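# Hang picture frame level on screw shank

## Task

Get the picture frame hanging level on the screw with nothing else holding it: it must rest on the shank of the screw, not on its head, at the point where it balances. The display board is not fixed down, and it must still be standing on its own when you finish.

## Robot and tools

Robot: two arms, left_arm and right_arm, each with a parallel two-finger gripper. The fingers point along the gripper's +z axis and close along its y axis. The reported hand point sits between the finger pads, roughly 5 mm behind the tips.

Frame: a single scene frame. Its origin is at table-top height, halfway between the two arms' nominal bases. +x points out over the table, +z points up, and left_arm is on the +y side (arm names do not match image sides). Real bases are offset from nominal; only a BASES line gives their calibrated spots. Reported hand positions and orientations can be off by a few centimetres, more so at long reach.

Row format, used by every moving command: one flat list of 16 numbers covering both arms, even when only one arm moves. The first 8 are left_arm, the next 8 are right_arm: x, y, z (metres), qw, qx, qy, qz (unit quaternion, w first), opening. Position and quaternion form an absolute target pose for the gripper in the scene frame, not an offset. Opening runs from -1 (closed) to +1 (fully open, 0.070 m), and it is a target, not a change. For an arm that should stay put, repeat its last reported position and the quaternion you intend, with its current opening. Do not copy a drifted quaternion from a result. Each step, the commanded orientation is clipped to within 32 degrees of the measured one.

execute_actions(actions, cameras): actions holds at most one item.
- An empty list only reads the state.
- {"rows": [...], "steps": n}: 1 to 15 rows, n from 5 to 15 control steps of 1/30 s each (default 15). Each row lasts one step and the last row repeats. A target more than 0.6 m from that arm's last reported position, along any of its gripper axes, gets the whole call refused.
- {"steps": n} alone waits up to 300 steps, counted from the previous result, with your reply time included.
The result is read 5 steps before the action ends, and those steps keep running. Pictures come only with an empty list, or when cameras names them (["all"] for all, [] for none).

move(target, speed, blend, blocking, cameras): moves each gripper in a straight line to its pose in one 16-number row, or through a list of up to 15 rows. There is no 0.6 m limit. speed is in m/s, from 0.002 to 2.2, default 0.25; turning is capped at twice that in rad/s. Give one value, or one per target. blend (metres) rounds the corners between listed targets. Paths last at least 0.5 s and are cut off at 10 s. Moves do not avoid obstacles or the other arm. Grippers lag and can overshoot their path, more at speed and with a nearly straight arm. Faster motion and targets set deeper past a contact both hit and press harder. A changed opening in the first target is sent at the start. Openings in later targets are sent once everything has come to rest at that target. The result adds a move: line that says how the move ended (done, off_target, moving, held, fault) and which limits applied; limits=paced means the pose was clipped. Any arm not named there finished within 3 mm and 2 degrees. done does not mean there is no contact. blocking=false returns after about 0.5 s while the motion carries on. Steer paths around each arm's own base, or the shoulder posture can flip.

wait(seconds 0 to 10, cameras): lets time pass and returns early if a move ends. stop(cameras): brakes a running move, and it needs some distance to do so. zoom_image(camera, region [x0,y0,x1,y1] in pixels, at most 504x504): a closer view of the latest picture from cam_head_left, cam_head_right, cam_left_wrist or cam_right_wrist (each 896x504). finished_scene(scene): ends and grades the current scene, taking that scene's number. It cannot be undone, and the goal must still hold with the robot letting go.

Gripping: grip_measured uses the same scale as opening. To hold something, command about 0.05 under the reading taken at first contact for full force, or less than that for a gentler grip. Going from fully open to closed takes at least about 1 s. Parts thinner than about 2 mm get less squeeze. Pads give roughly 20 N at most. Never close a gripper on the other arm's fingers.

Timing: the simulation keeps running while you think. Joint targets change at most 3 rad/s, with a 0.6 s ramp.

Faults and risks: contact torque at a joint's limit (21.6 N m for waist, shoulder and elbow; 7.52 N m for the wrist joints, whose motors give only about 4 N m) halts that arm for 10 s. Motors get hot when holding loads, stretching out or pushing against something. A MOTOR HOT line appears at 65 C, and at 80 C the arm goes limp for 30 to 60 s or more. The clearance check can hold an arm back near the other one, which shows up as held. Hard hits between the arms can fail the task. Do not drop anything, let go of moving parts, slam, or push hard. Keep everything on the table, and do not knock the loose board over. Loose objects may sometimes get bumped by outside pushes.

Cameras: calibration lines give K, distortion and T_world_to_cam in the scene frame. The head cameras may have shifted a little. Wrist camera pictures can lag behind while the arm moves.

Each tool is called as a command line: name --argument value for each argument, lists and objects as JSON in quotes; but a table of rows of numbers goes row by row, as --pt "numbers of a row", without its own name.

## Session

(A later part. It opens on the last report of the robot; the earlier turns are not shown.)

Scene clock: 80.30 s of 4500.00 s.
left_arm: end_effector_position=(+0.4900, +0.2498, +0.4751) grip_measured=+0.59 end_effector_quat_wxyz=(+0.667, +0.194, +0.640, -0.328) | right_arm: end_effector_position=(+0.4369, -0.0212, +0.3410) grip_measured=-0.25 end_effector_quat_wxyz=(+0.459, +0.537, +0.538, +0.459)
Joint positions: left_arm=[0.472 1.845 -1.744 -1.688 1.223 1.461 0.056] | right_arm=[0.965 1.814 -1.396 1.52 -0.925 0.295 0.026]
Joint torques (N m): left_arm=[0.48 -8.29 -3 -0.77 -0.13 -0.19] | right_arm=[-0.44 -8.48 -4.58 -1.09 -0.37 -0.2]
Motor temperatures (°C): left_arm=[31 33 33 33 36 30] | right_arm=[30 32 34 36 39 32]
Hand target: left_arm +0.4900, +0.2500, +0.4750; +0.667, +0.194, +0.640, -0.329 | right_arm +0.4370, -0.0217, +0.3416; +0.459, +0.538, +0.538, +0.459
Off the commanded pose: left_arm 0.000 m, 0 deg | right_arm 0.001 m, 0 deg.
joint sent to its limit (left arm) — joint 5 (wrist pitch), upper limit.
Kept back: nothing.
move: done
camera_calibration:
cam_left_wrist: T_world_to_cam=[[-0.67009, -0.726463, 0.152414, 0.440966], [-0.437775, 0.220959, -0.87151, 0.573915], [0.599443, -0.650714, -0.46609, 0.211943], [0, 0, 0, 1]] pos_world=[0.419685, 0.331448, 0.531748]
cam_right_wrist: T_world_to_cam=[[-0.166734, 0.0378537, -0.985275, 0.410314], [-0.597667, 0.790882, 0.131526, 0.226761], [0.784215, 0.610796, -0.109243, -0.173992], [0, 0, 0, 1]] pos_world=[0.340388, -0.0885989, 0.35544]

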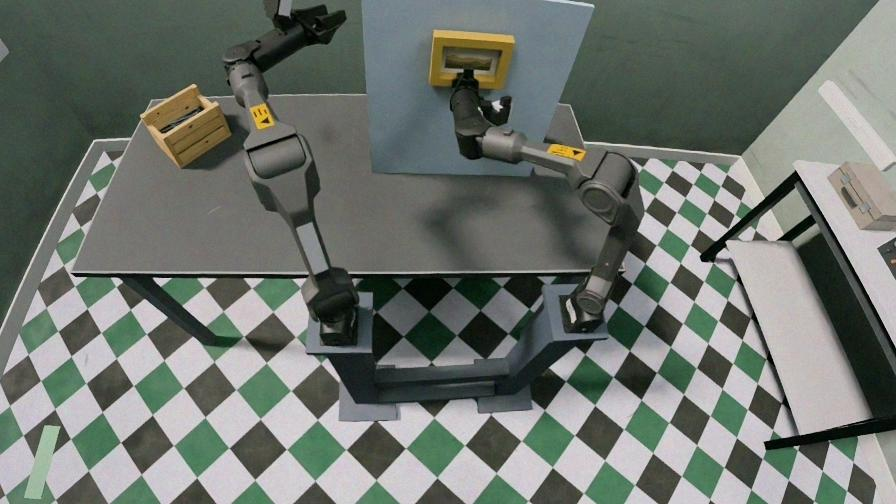

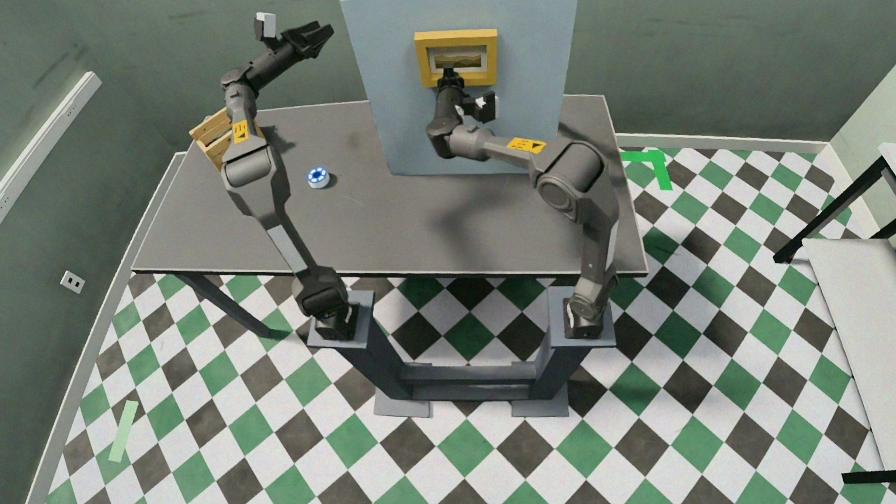

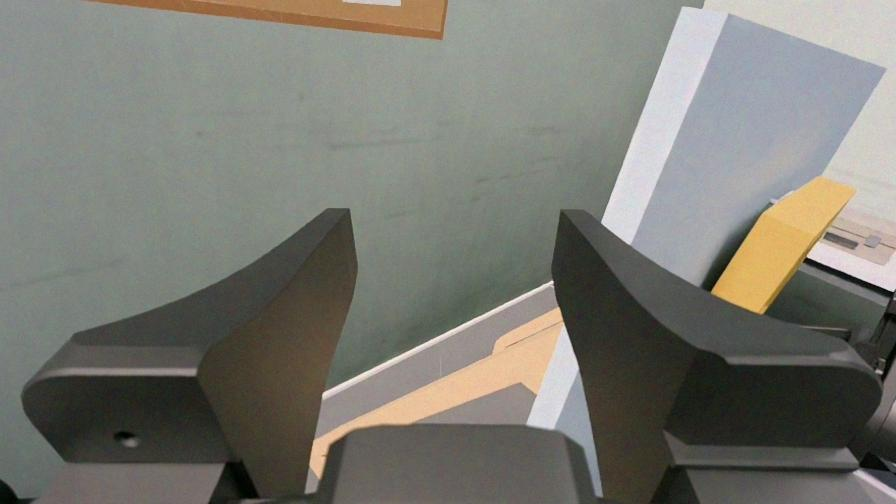

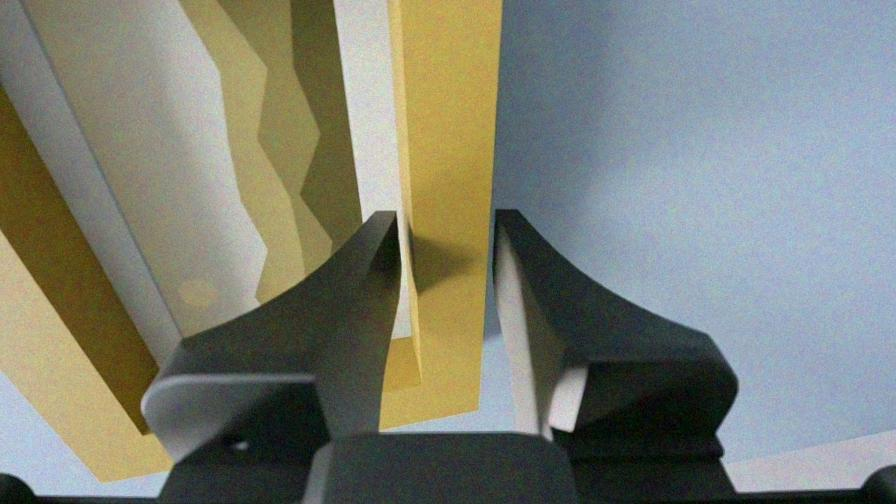

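move --target '[0.49, 0.25, 0.475, 0.667, 0.194, 0.640, -0.329, 0.59, 0.4370, -0.0214, 0.3412, 0.4594, 0.5377, 0.5377, 0.4593, 0.3]' --speed 0.02 --cameras '["cam_right_wrist", "cam_head_left", "cam_head_right"]'

move --target '[0.49, 0.25, 0.475, 0.667, 0.194, 0.640, -0.329, 0.59, 0.37, -0.0214, 0.353, 0.4594, 0.5377, 0.5377, 0.4593, 0.6]' --speed 0.06

zoom_image --camera "cam_head_right" --region '[400, 0, 510, 110]'

zoom_image --camera "cam_head_left" --region '[420, 0, 530, 110]'

Scene clock: 81.33 s of 4500.00 s.
left_arm: end_effector_position=(+0.4900, +0.2498, +0.4751) grip_measured=+0.59 end_effector_quat_wxyz=(+0.667, +0.194, +0.640, -0.328) | right_arm: end_effector_position=(+0.4369, -0.0214, +0.3411) grip_measured=+0.30 end_effector_quat_wxyz=(+0.459, +0.538, +0.538, +0.459)
Joint positions: left_arm=[0.472 1.845 -1.744 -1.688 1.223 1.461 0.056] | right_arm=[0.965 1.814 -1.396 1.52 -0.926 0.295 0.046]
Joint torques (N m): left_arm=[0.25 -8.59 -3.12 -0.79 -0.15 -0.17] | right_arm=[0.75 -6.56 -4.55 -1.08 -0.38 0.18]
Motor temperatures (°C): left_arm=[31 33 33 33 36 30] | right_arm=[30 32 34 36 39 32]
Hand target: left_arm +0.4900, +0.2500, +0.4750; +0.667, +0.194, +0.640, -0.329 | right_arm +0.4370, -0.0214, +0.3412; +0.459, +0.538, +0.538, +0.459
Off the commanded pose: left_arm 0.000 m, 0 deg | right_arm 0.000 m, 0 deg.
joint sent to its limit (left arm) — joint 5 (wrist pitch), upper limit.
Kept back: nothing.
move: done
camera_calibration:
cam_right_wrist: T_world_to_cam=[[-0.166454, 0.0378124, -0.985324, 0.410221], [-0.597044, 0.791402, 0.131231, 0.226721], [0.784749, 0.610126, -0.109156, -0.174126], [0, 0, 0, 1]] pos_world=[0.340291, -0.0887007, 0.35544]
Images, in order (width x height): cam_head_left 896x504, cam_head_right 896x504, cam_right_wrist 896x504.

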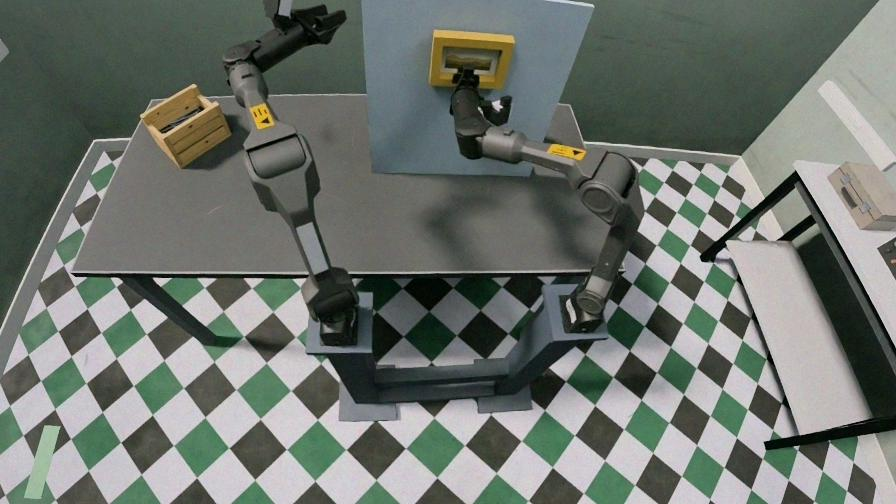

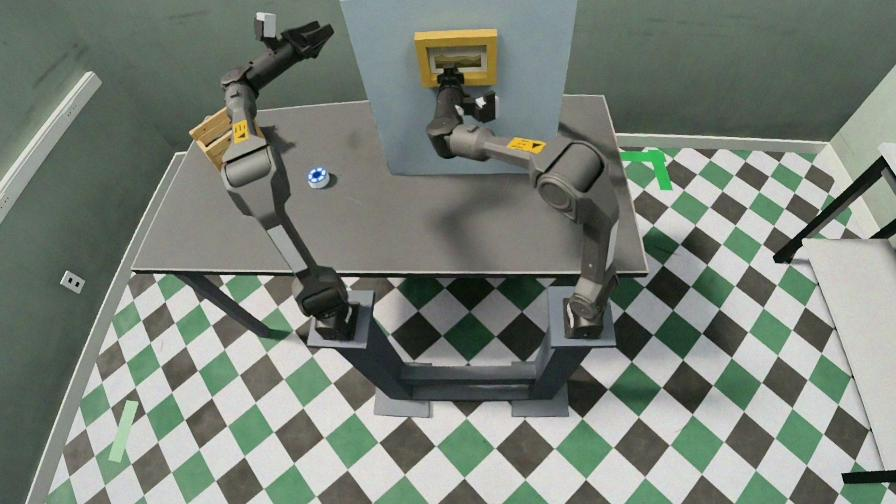

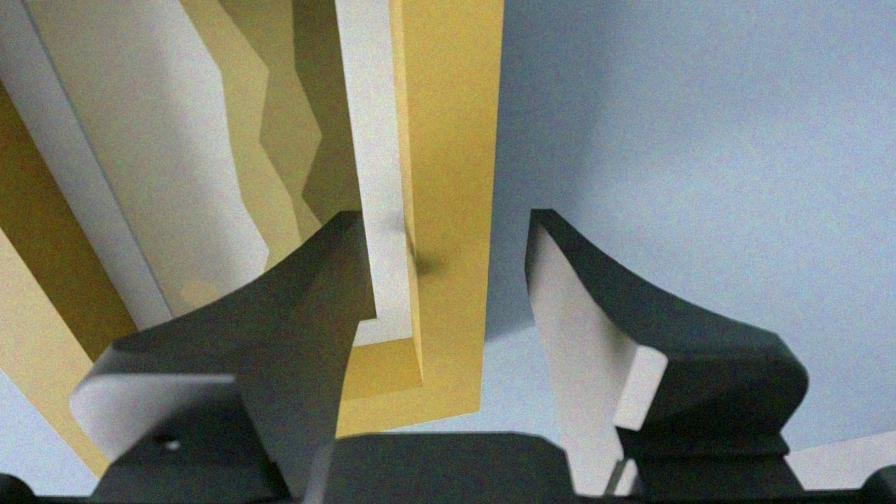

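Scene clock: 82.70 s of 4500.00 s.
left_arm: end_effector_position=(+0.4900, +0.2498, +0.4751) grip_measured=+0.59 end_effector_quat_wxyz=(+0.667, +0.194, +0.640, -0.328) | right_arm: end_effector_position=(+0.3695, -0.0213, +0.3531) grip_measured=+0.60 end_effector_quat_wxyz=(+0.459, +0.538, +0.538, +0.459)
Joint positions: left_arm=[0.472 1.845 -1.744 -1.688 1.223 1.461 0.056] | right_arm=[1.139 1.685 -1.269 1.579 -1.091 0.29 0.056]
Joint torques (N m): left_arm=[0.38 -8.21 -3.3 -0.81 -0.14 -0.18] | right_arm=[-0.49 -6.21 -3.74 -1.15 -0.13 -0.18]
Motor temperatures (°C): left_arm=[31 33 33 33 36 30] | right_arm=[30 32 34 36 39 32]
Hand target: left_arm +0.4900, +0.2500, +0.4750; +0.667, +0.194, +0.640, -0.329 | right_arm +0.3700, -0.0214, +0.3530; +0.459, +0.538, +0.538, +0.459
Off the commanded pose: left_arm 0.000 m, 0 deg | right_arm 0.000 m, 0 deg.
joint sent to its limit (left arm) — joint 5 (wrist pitch), upper limit.
Kept back: nothing.
move: done
camera_calibration:
cam_left_wrist: T_world_to_cam=[[-0.67009, -0.726463, 0.152414, 0.440966], [-0.437775, 0.220959, -0.87151, 0.573915], [0.599443, -0.650714, -0.46609, 0.211943], [0, 0, 0, 1]] pos_world=[0.419685, 0.331448, 0.531748]
cam_right_wrist: T_world_to_cam=[[-0.165735, 0.0390674, -0.985396, 0.410686], [-0.596988, 0.791353, 0.131782, 0.184677], [0.784944, 0.61011, -0.107832, -0.120616], [0, 0, 0, 1]] pos_world=[0.272992, -0.0886005, 0.367345]

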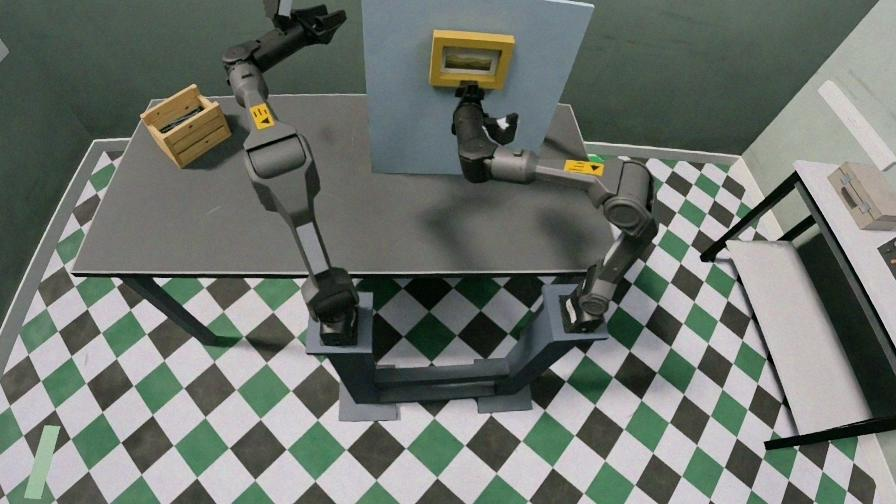

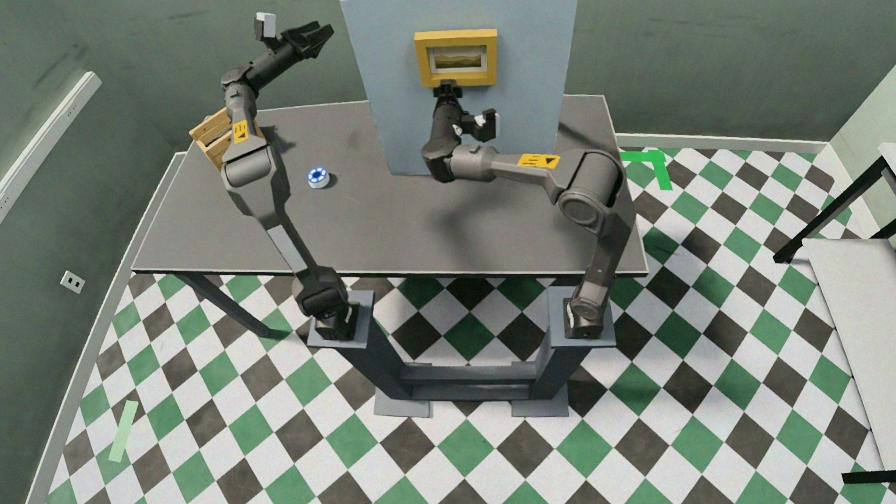

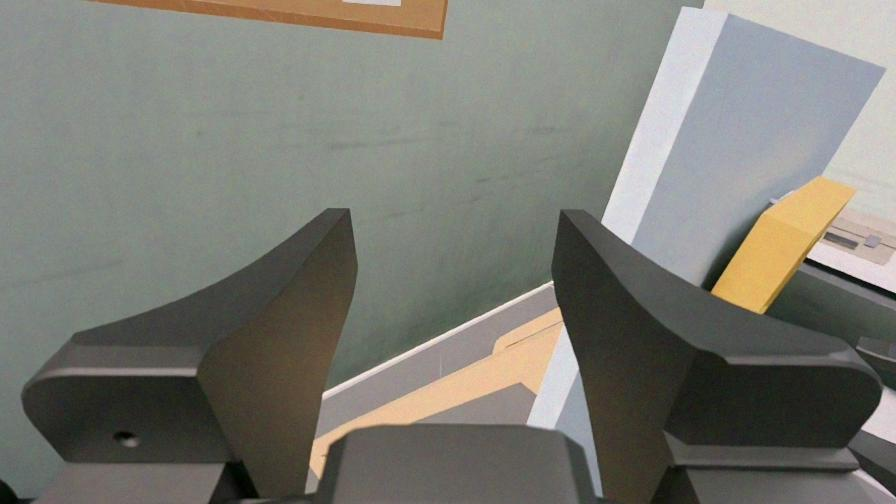

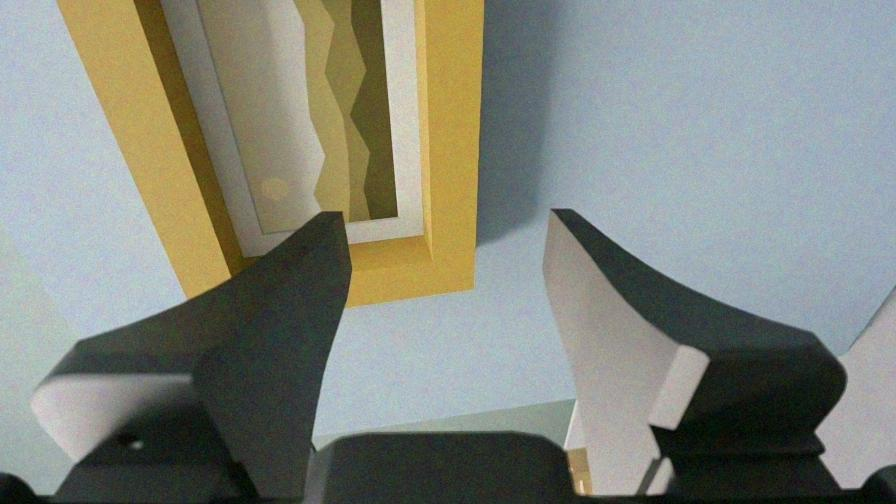

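Scaled by 4.582 from the camera's 896x504 image, which has a finer 1280x720 frame.

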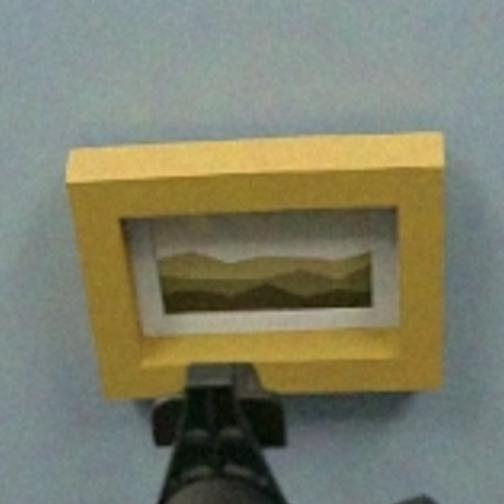

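Scaled by 4.582 from the camera's 896x504 image, which has a finer 1280x720 frame.

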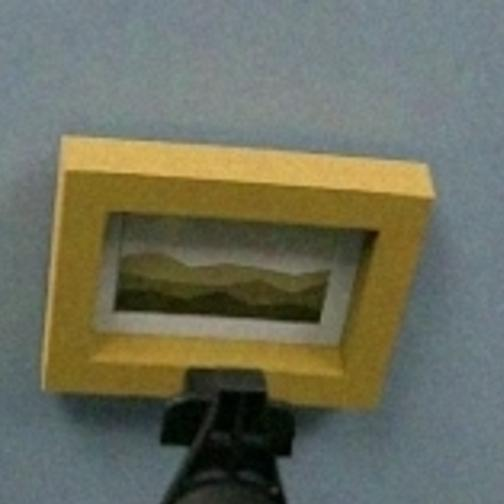

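zoom_image --camera "cam_head_left" --region '[355, 140, 555, 200]'

zoom_image --camera "cam_head_right" --region '[370, 140, 570, 200]'

zoom_image --camera "cam_right_wrist" --region '[396, 0, 896, 420]'

Scaled by 2.520 from the camera's 896x504 image, which has a finer 1280x720 frame.

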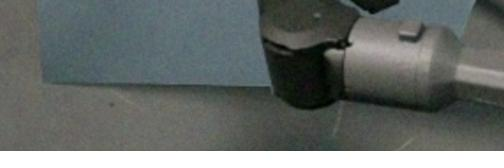

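Scaled by 2.520 from the camera's 896x504 image, which has a finer 1280x720 frame.

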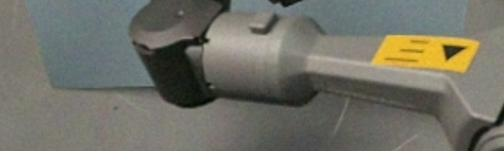

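Scaled by 1.008 from the camera's 896x504 image, which has a finer 1280x720 frame.

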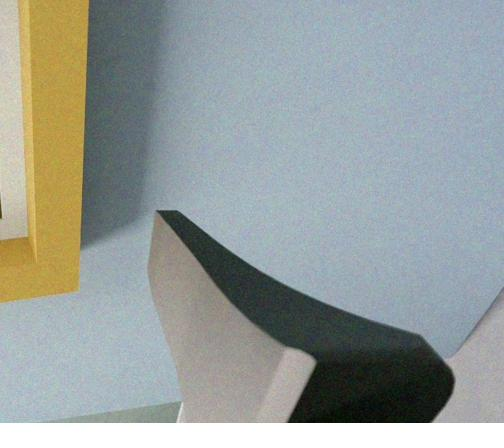

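move --target '[0.49, 0.25, 0.475, 0.667, 0.194, 0.640, -0.329, 0.59, 0.25, -0.08, 0.36, 0.784, -0.106, 0.608, 0.07, 1.0]' --speed 0.25 --cameras '["cam_head_left","cam_head_right","cam_right_wrist"]'

zoom_image --camera "cam_right_wrist" --region '[90, 0, 490, 280]'

zoom_image --camera "cam_right_wrist" --region '[490, 0, 890, 280]'

Scene clock: 89.47 s of 4500.00 s.
left_arm: end_effector_position=(+0.4900, +0.2498, +0.4751) grip_measured=+0.59 end_effector_quat_wxyz=(+0.667, +0.194, +0.640, -0.328) | right_arm: end_effector_position=(+0.2504, -0.0804, +0.3602) grip_measured=+0.98 end_effector_quat_wxyz=(+0.759, -0.146, +0.627, +0.095)
Joint positions: left_arm=[0.472 1.845 -1.744 -1.688 1.223 1.461 0.056] | right_arm=[1.373 1.202 -0.501 1.073 -1.225 -0.919 0.069]
Joint torques (N m): left_arm=[0.25 -8.2 -3.54 -0.82 -0.13 -0.13] | right_arm=[0 -2.3 -3.61 -0.86 -0.53 0.26]
Motor temperatures (°C): left_arm=[31 34 33 33 36 30] | right_arm=[29 31 34 36 39 32]
Hand target: left_arm +0.4900, +0.2500, +0.4750; +0.667, +0.194, +0.640, -0.329 | right_arm +0.2504, -0.0801, +0.3602; +0.759, -0.146, +0.627, +0.096
Off the commanded pose: left_arm 0.000 m, 0 deg | right_arm 0.001 m, 6 deg.
joint sent to its limit (left arm) — joint 5 (wrist pitch), upper limit.
joint sent to its limit (right arm) — joint 5 (wrist pitch), lower limit.
Kept back: nothing.
move: off_target (right_arm)
camera_calibration:
cam_right_wrist: T_world_to_cam=[[0.325683, -0.943478, 0.0614786, -0.178863], [-0.421679, -0.203144, -0.883697, 0.401257], [0.846237, 0.261881, -0.464005, 0.0946744], [0, 0, 0, 1]] pos_world=[0.147337, -0.112034, 0.409515]
Images, in order (width x height): cam_head_left 896x504, cam_head_right 896x504, cam_right_wrist 896x504.

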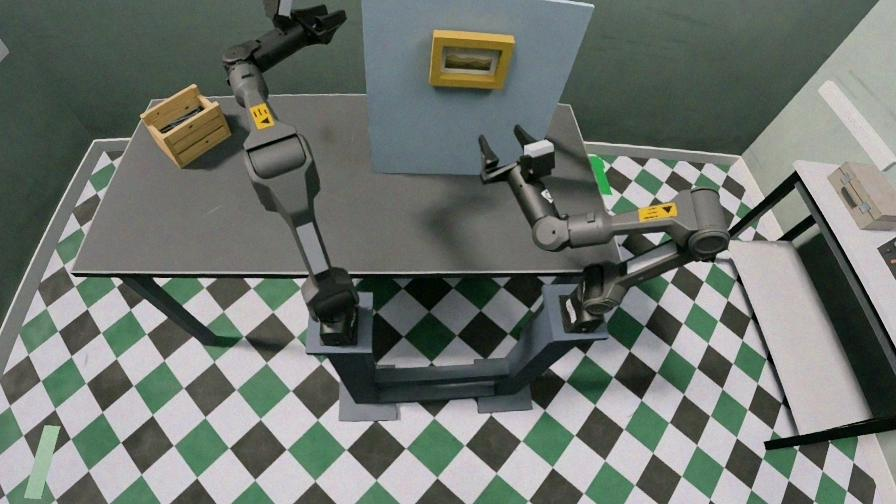

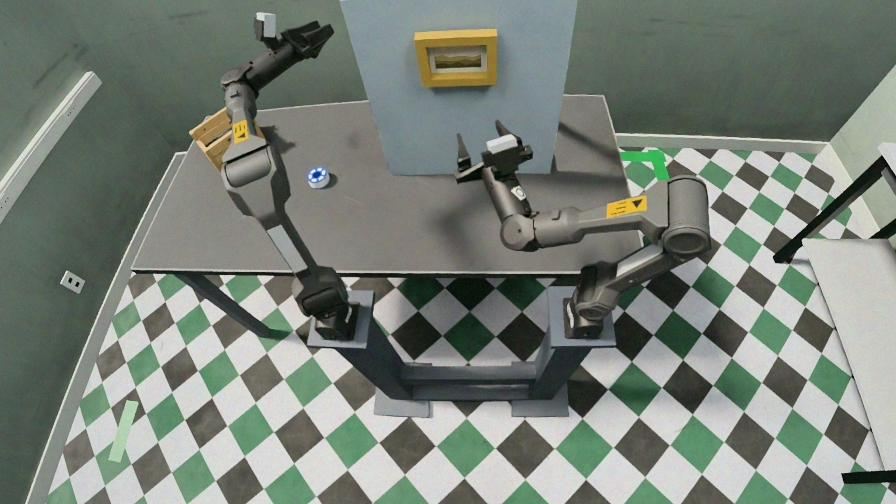

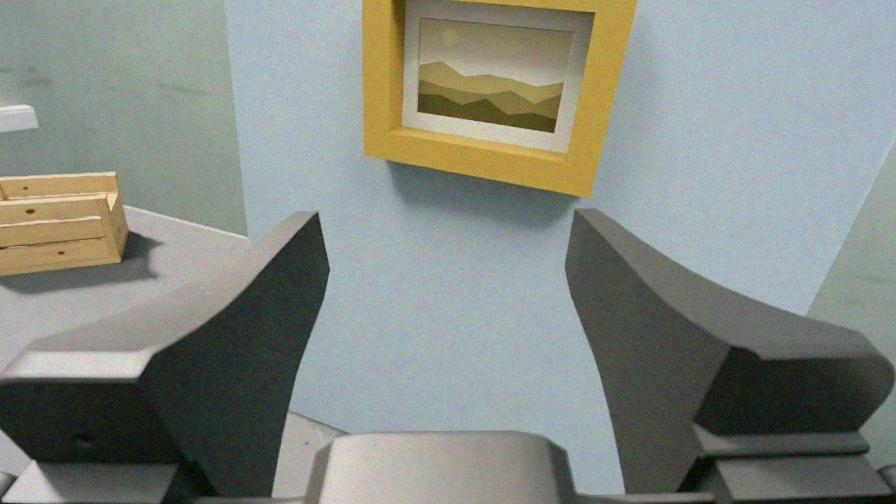

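Scaled by 1.260 from the camera's 896x504 image, which has a finer 1280x720 frame.

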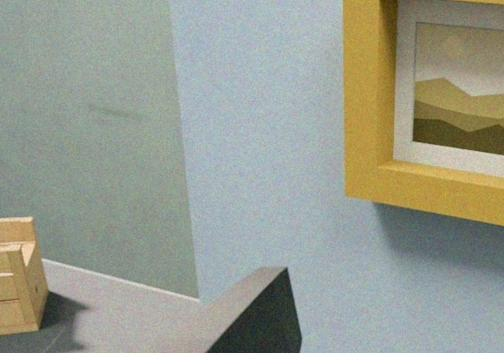

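Scaled by 1.260 from the camera's 896x504 image, which has a finer 1280x720 frame.

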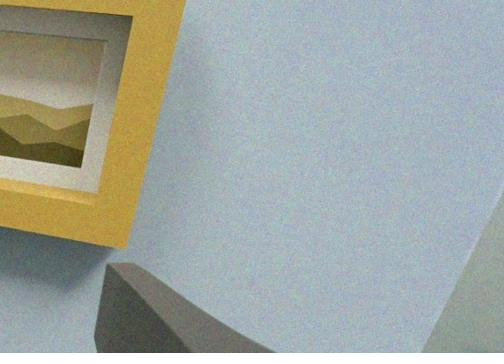

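move --pt "0.49 0.25 0.475 0.667 0.194 0.640 -0.329 0.59 0.32 -0.36 0.42 0.686 -0.164 0.643 0.298 1.0" --pt "0.49 0.25 0.475 0.667 0.194 0.640 -0.329 0.59 0.516 -0.40 0.45 0.686 -0.164 0.643 0.298 1.0" --speed 0.3 --blend '[0.05,0]' --cameras '["cam_head_right","cam_right_wrist"]'

zoom_image --camera "cam_right_wrist" --region '[0, 130, 200, 330]'

Scene clock: 95.50 s of 4500.00 s.
left_arm: end_effector_position=(+0.4900, +0.2498, +0.4751) grip_measured=+0.59 end_effector_quat_wxyz=(+0.667, +0.194, +0.640, -0.328) | right_arm: end_effector_position=(+0.5164, -0.3996, +0.4502) grip_measured=+0.98 end_effector_quat_wxyz=(+0.691, -0.146, +0.651, +0.280)
Joint positions: left_arm=[0.472 1.845 -1.744 -1.688 1.223 1.461 0.056] | right_arm=[-0.576 1.948 -1.796 1.714 1.216 -1.517 0.069]
Joint torques (N m): left_arm=[0.3 -8.06 -3.22 -0.93 -0.12 -0.12] | right_arm=[-0.12 -9.4 -3.41 0.96 0.01 0.25]
Motor temperatures (°C): left_arm=[31 34 33 33 36 30] | right_arm=[29 31 34 36 39 32]
Hand target: left_arm +0.4900, +0.2500, +0.4750; +0.667, +0.194, +0.640, -0.329 | right_arm +0.5162, -0.3998, +0.4501; +0.691, -0.145, +0.651, +0.280
Off the commanded pose: left_arm 0.000 m, 0 deg | right_arm 0.001 m, 3 deg.
joint sent to its limit (left arm) — joint 5 (wrist pitch), upper limit.
joint sent to its limit (right arm) — joint 5 (wrist pitch), upper limit.
Kept back: nothing.
move: off_target (right_arm); limits=paced
camera_calibration:
cam_right_wrist: T_world_to_cam=[[0.567862, -0.797864, -0.202353, -0.520258], [-0.522506, -0.159453, -0.837593, 0.576919], [0.636019, 0.581367, -0.507436, 0.250687], [0, 0, 0, 1]] pos_world=[0.437437, -0.468845, 0.505156]
Images, in order (width x height): cam_head_right 896x504, cam_right_wrist 896x504.

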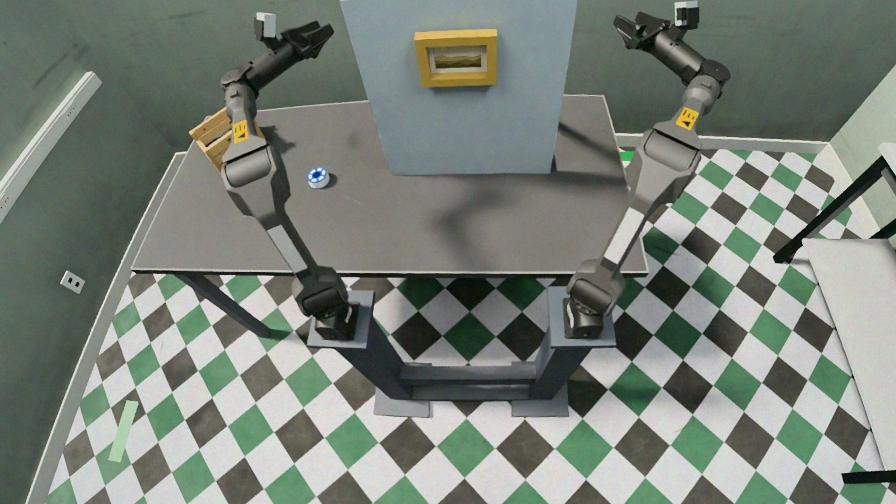

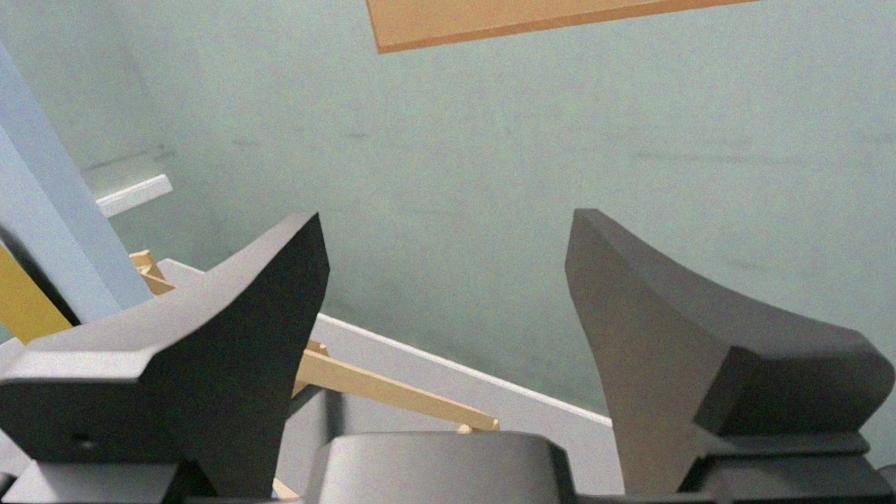

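Scaled by 2.520 from the camera's 896x504 image, which has a finer 1280x720 frame.

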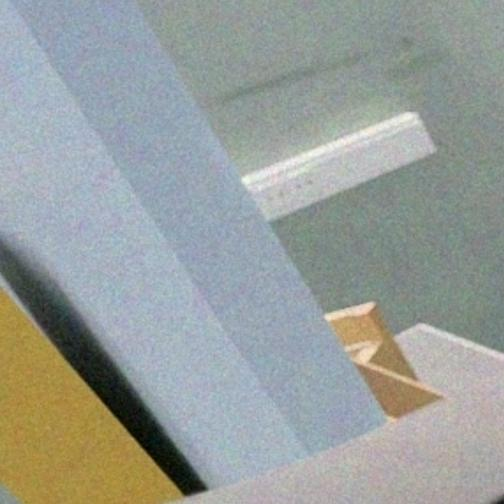

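move --pt "0.49 0.25 0.475 0.667 0.194 0.640 -0.329 0.59 0.476 -0.36 0.46 0.2987 0.2987 0.641 0.641 1.0" --speed 0.3 --cameras '["cam_head_right","cam_right_wrist"]'

zoom_image --camera "cam_right_wrist" --region '[300, 200, 600, 430]'

Scene clock: 99.07 s of 4500.00 s.
left_arm: end_effector_position=(+0.4900, +0.2498, +0.4751) grip_measured=+0.59 end_effector_quat_wxyz=(+0.667, +0.194, +0.640, -0.328) | right_arm: end_effector_position=(+0.4764, -0.3600, +0.4597) grip_measured=+0.98 end_effector_quat_wxyz=(+0.318, +0.319, +0.631, +0.631)
Joint positions: left_arm=[0.472 1.845 -1.744 -1.688 1.223 1.461 0.056] | right_arm=[-0.557 1.759 -1.657 1.575 1.215 -0.014 0.069]
Joint torques (N m): left_arm=[0.29 -7.95 -3.29 -0.94 -0.1 -0.16] | right_arm=[0.51 -7.56 -3.55 0.93 0.09 -0.22]
Motor temperatures (°C): left_arm=[31 34 33 33 36 30] | right_arm=[29 31 34 35 39 32]
Hand target: left_arm +0.4900, +0.2500, +0.4750; +0.667, +0.194, +0.640, -0.329 | right_arm +0.4762, -0.3597, +0.4600; +0.319, +0.319, +0.632, +0.631
Off the commanded pose: left_arm 0.000 m, 0 deg | right_arm 0.000 m, 4 deg.
joint sent to its limit (left arm) — joint 5 (wrist pitch), upper limit.
joint sent to its limit (right arm) — joint 5 (wrist pitch), upper limit.
Kept back: nothing.
move: off_target (right_arm)
camera_calibration:
cam_right_wrist: T_world_to_cam=[[-0.0324813, 0.0253058, -0.999152, 0.484632], [-0.960621, 0.275225, 0.0381994, 0.53284], [0.275958, 0.961047, 0.0153696, 0.325773], [0, 0, 0, 1]] pos_world=[0.437699, -0.471998, 0.45886]
Images, in order (width x height): cam_head_right 896x504, cam_right_wrist 896x504.

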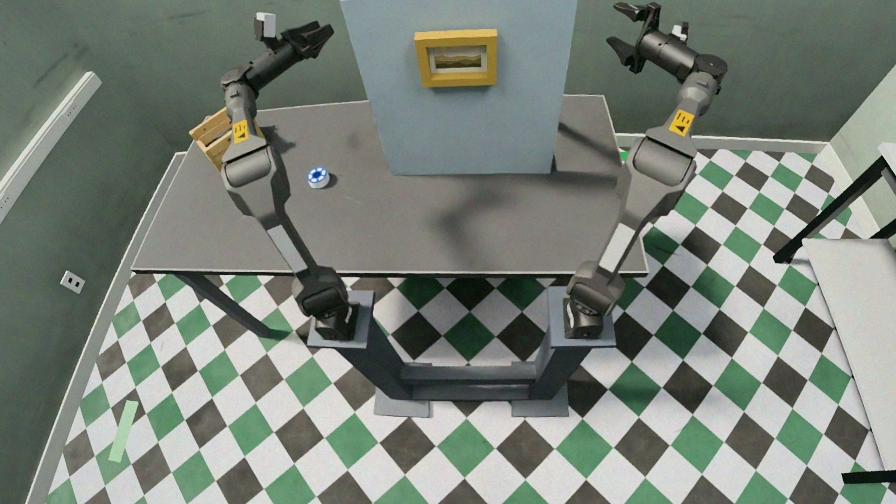

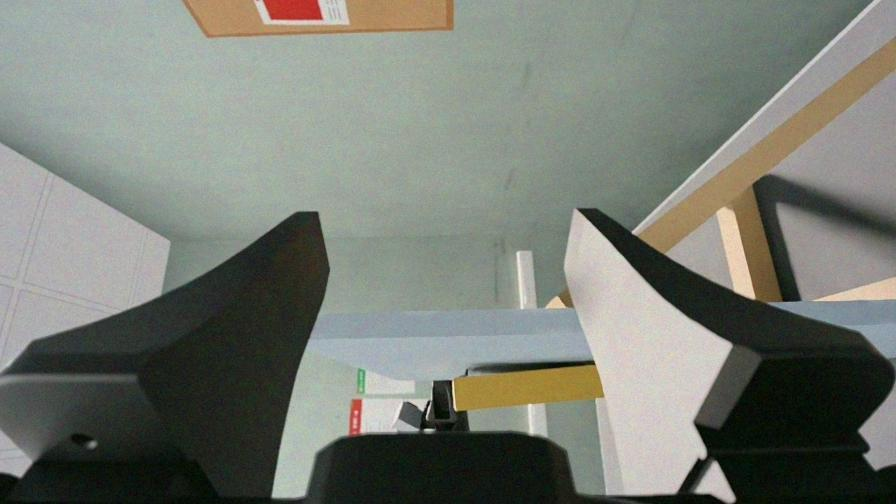

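Scaled by 1.680 from the camera's 896x504 image, which has a finer 1280x720 frame.

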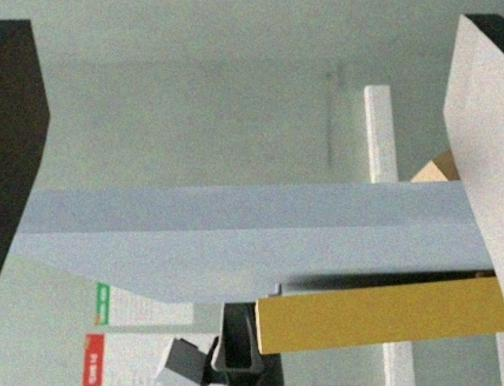

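Excellent view. Zoom into the gap.

zoom_image --camera "cam_right_wrist" --region '[440, 350, 520, 410]'

zoom_image --camera "cam_left_wrist" --region '[760, 175, 830, 225]'

Scaled by 6.300 from the camera's 896x504 image, which has a finer 1280x720 frame.

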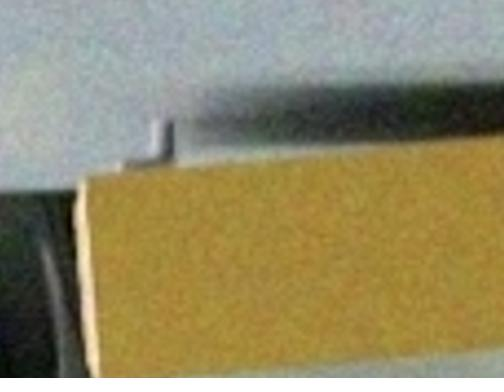

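This scene's latest camera images include none from cam_left_wrist. They are from: cam_head_right, cam_right_wrist. cam_left_wrist's image comes with the result of a call that names it in "cameras".

move --pt "0.49 0.25 0.475 0.667 0.194 0.640 -0.329 0.59 0.504 -0.37 0.465 0.318 0.319 0.631 0.631 1.0" --speed 0.15 --cameras '["cam_right_wrist"]'

zoom_image --camera "cam_right_wrist" --region '[440, 360, 560, 450]'

Scene clock: 100.30 s of 4500.00 s.
left_arm: end_effector_position=(+0.4900, +0.2498, +0.4751) grip_measured=+0.59 end_effector_quat_wxyz=(+0.667, +0.194, +0.640, -0.328) | right_arm: end_effector_position=(+0.5042, -0.3703, +0.4650) grip_measured=+0.98 end_effector_quat_wxyz=(+0.318, +0.319, +0.631, +0.631)
Joint positions: left_arm=[0.472 1.845 -1.744 -1.688 1.223 1.461 0.056] | right_arm=[-0.539 1.877 -1.845 1.549 1.199 0.061 0.069]
Joint torques (N m): left_arm=[0.09 -7.89 -3.28 -0.93 -0.1 -0.12] | right_arm=[0.48 -8.75 -3.48 1 -0.04 -0.13]
Motor temperatures (°C): left_arm=[31 34 33 33 36 30] | right_arm=[29 31 34 35 39 32]
Hand target: left_arm +0.4900, +0.2500, +0.4750; +0.667, +0.194, +0.640, -0.329 | right_arm +0.5040, -0.3700, +0.4650; +0.318, +0.319, +0.631, +0.631
Off the commanded pose: left_arm 0.000 m, 0 deg | right_arm 0.000 m, 0 deg.
joint sent to its limit (left arm) — joint 5 (wrist pitch), upper limit.
Kept back: nothing.
move: done
camera_calibration:
cam_right_wrist: T_world_to_cam=[[-0.0321825, 0.0262335, -0.999138, 0.491202], [-0.960807, 0.274581, 0.0381573, 0.562102], [0.275345, 0.961206, 0.0163686, 0.32789], [0, 0, 0, 1]] pos_world=[0.465597, -0.482398, 0.463963]
Images, in order (width x height): cam_right_wrist 896x504.

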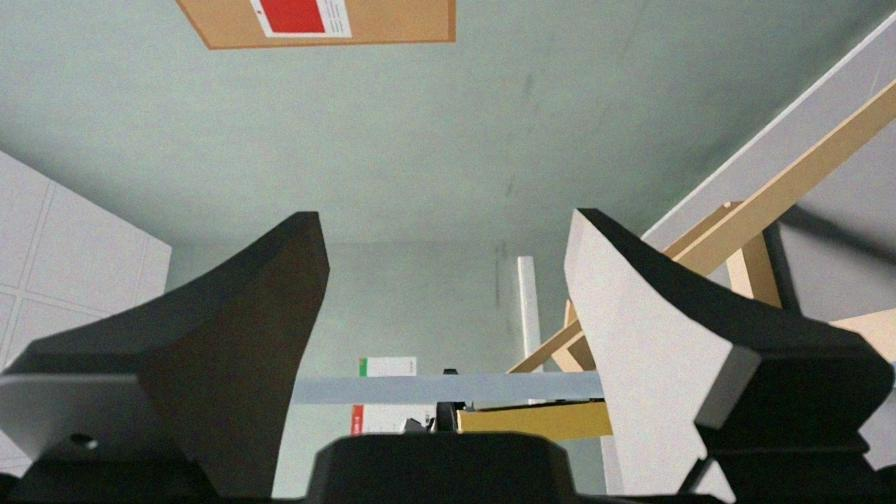

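Scaled by 4.200 from the camera's 896x504 image, which has a finer 1280x720 frame.

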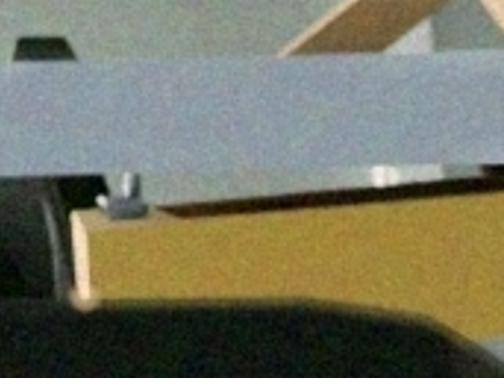

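zoom_image --camera "cam_right_wrist" --region '[450, 390, 490, 420]'

Scaled by 12.600 from the camera's 896x504 image, which has a finer 1280x720 frame.

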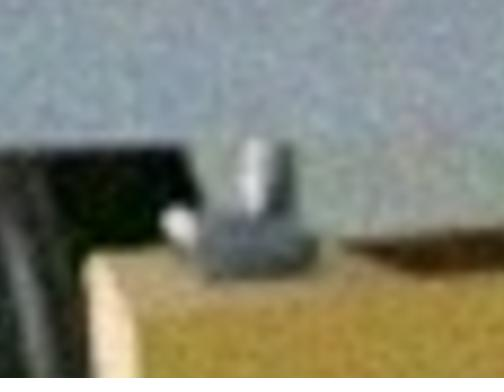

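move --pt "0.49 0.25 0.475 0.667 0.194 0.640 -0.329 0.59 0.5051 -0.3649 0.4552 0.686 -0.164 0.643 0.298 1.0" --speed 0.25 --cameras '["cam_right_wrist"]'

zoom_image --camera "cam_right_wrist" --region '[0, 180, 130, 330]'

Scene clock: 108.10 s of 4500.00 s.
left_arm: end_effector_position=(+0.4900, +0.2498, +0.4751) grip_measured=+0.59 end_effector_quat_wxyz=(+0.667, +0.194, +0.640, -0.328) | right_arm: end_effector_position=(+0.5053, -0.3650, +0.4552) grip_measured=+0.98 end_effector_quat_wxyz=(+0.687, -0.161, +0.644, +0.295)
Joint positions: left_arm=[0.472 1.845 -1.744 -1.688 1.223 1.461 0.056] | right_arm=[-0.525 1.874 -1.698 1.731 1.215 -1.551 0.069]
Joint torques (N m): left_arm=[-0.22 -7.48 -3.24 -1 -0.07 -0.12] | right_arm=[0.57 -7.62 -3.58 1.05 0.17 0.25]
Motor temperatures (°C): left_arm=[31 34 33 33 36 30] | right_arm=[29 32 34 36 38 32]
Hand target: left_arm +0.4900, +0.2500, +0.4750; +0.667, +0.194, +0.640, -0.329 | right_arm +0.5052, -0.3648, +0.4552; +0.687, -0.162, +0.644, +0.296
Off the commanded pose: left_arm 0.000 m, 0 deg | right_arm 0.000 m, 0 deg.
joint sent to its limit (left arm) — joint 5 (wrist pitch), upper limit.
joint sent to its limit (right arm) — joint 5 (wrist pitch), upper limit.
Kept back: nothing.
move: done
camera_calibration:
cam_right_wrist: T_world_to_cam=[[0.605084, -0.771233, -0.197669, -0.496545], [-0.50789, -0.182713, -0.841821, 0.566824], [0.613123, 0.609767, -0.502258, 0.25974], [0, 0, 0, 1]] pos_world=[0.429084, -0.437767, 0.50947]
Images, in order (width x height): cam_right_wrist 896x504.

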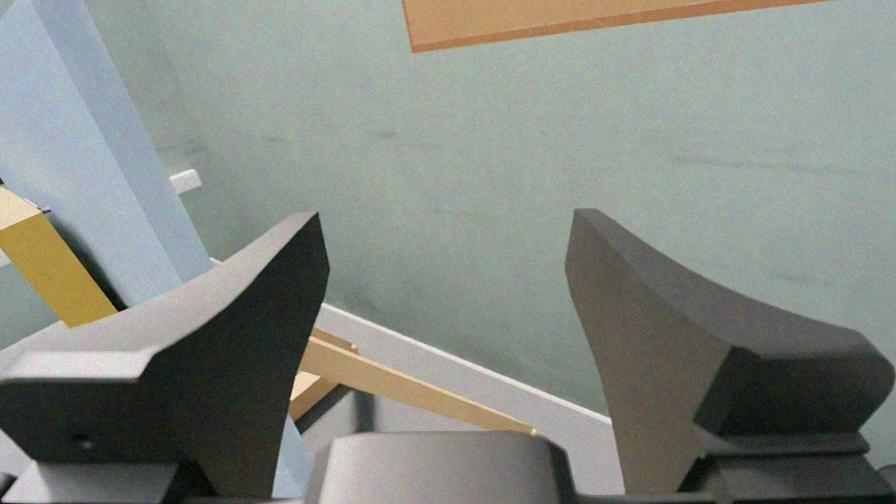

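Scaled by 3.360 from the camera's 896x504 image, which has a finer 1280x720 frame.

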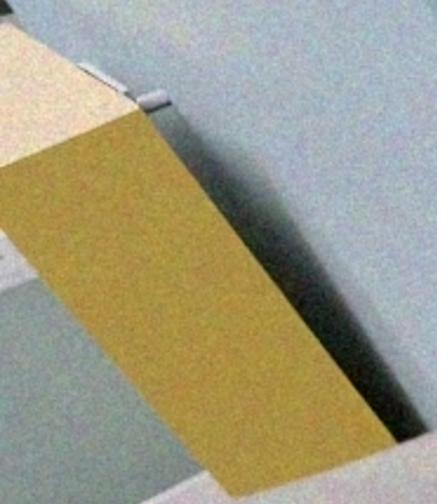

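move --pt "0.50 0.26 0.465 0.318 -0.319 0.631 -0.631 0.59 0.5051 -0.3649 0.4552 0.687 -0.162 0.644 0.296 1.0" --speed 0.25 --cameras '["cam_left_wrist"]'

zoom_image --camera "cam_left_wrist" --region '[330, 330, 530, 450]'

Scene clock: 111.97 s of 4500.00 s.
left_arm: end_effector_position=(+0.4999, +0.2598, +0.4652) grip_measured=+0.59 end_effector_quat_wxyz=(+0.318, -0.319, +0.631, -0.631) | right_arm: end_effector_position=(+0.5053, -0.3650, +0.4549) grip_measured=+0.98 end_effector_quat_wxyz=(+0.687, -0.161, +0.644, +0.295)
Joint positions: left_arm=[0.459 1.807 -1.745 -1.557 1.09 -0.03 0.056] | right_arm=[-0.525 1.874 -1.697 1.731 1.215 -1.551 0.069]
Joint torques (N m): left_arm=[0.27 -6.5 -3.39 -0.82 -0.01 0.07] | right_arm=[-0.5 -8.92 -3.45 1.1 -0.02 -0.14]
Motor temperatures (°C): left_arm=[31 34 33 33 36 30] | right_arm=[29 32 34 35 38 32]
Hand target: left_arm +0.5000, +0.2600, +0.4650; +0.318, -0.319, +0.631, -0.631 | right_arm +0.5051, -0.3648, +0.4552; +0.687, -0.161, +0.644, +0.295
Off the commanded pose: left_arm 0.000 m, 0 deg | right_arm 0.000 m, 0 deg.
joint sent to its limit (right arm) — joint 5 (wrist pitch), upper limit.
Kept back: nothing.
move: done
camera_calibration:
cam_left_wrist: T_world_to_cam=[[0.0135322, -0.0218923, 0.999669, -0.462556], [-0.942564, -0.33398, 0.00544518, 0.556054], [0.33375, -0.942326, -0.0251544, 0.211359], [0, 0, 0, 1]] pos_world=[0.459835, 0.374754, 0.464692]
Images, in order (width x height): cam_left_wrist 896x504.

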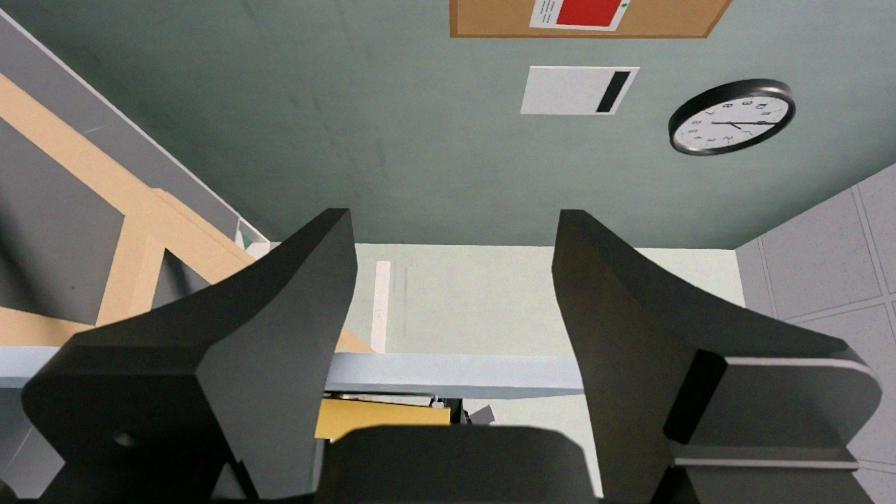

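Scaled by 2.520 from the camera's 896x504 image, which has a finer 1280x720 frame.

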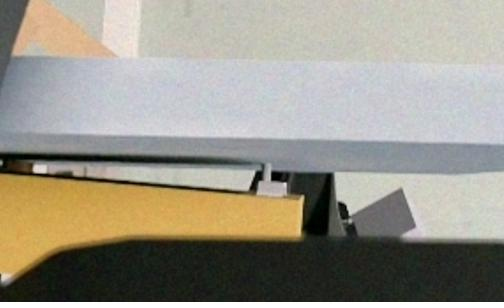

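zoom_image --camera "cam_left_wrist" --region '[415, 385, 465, 415]'

zoom_image --camera "cam_left_wrist" --region '[310, 370, 470, 440]'

Scaled by 10.080 from the camera's 896x504 image, which has a finer 1280x720 frame.

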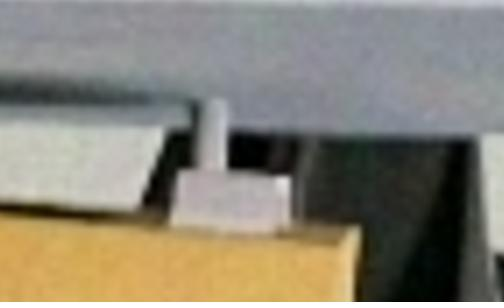

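Scaled by 3.150 from the camera's 896x504 image, which has a finer 1280x720 frame.

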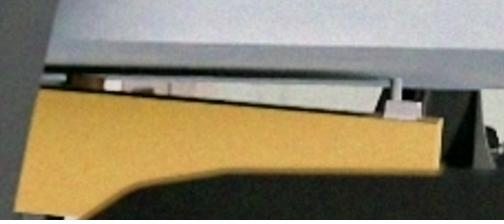

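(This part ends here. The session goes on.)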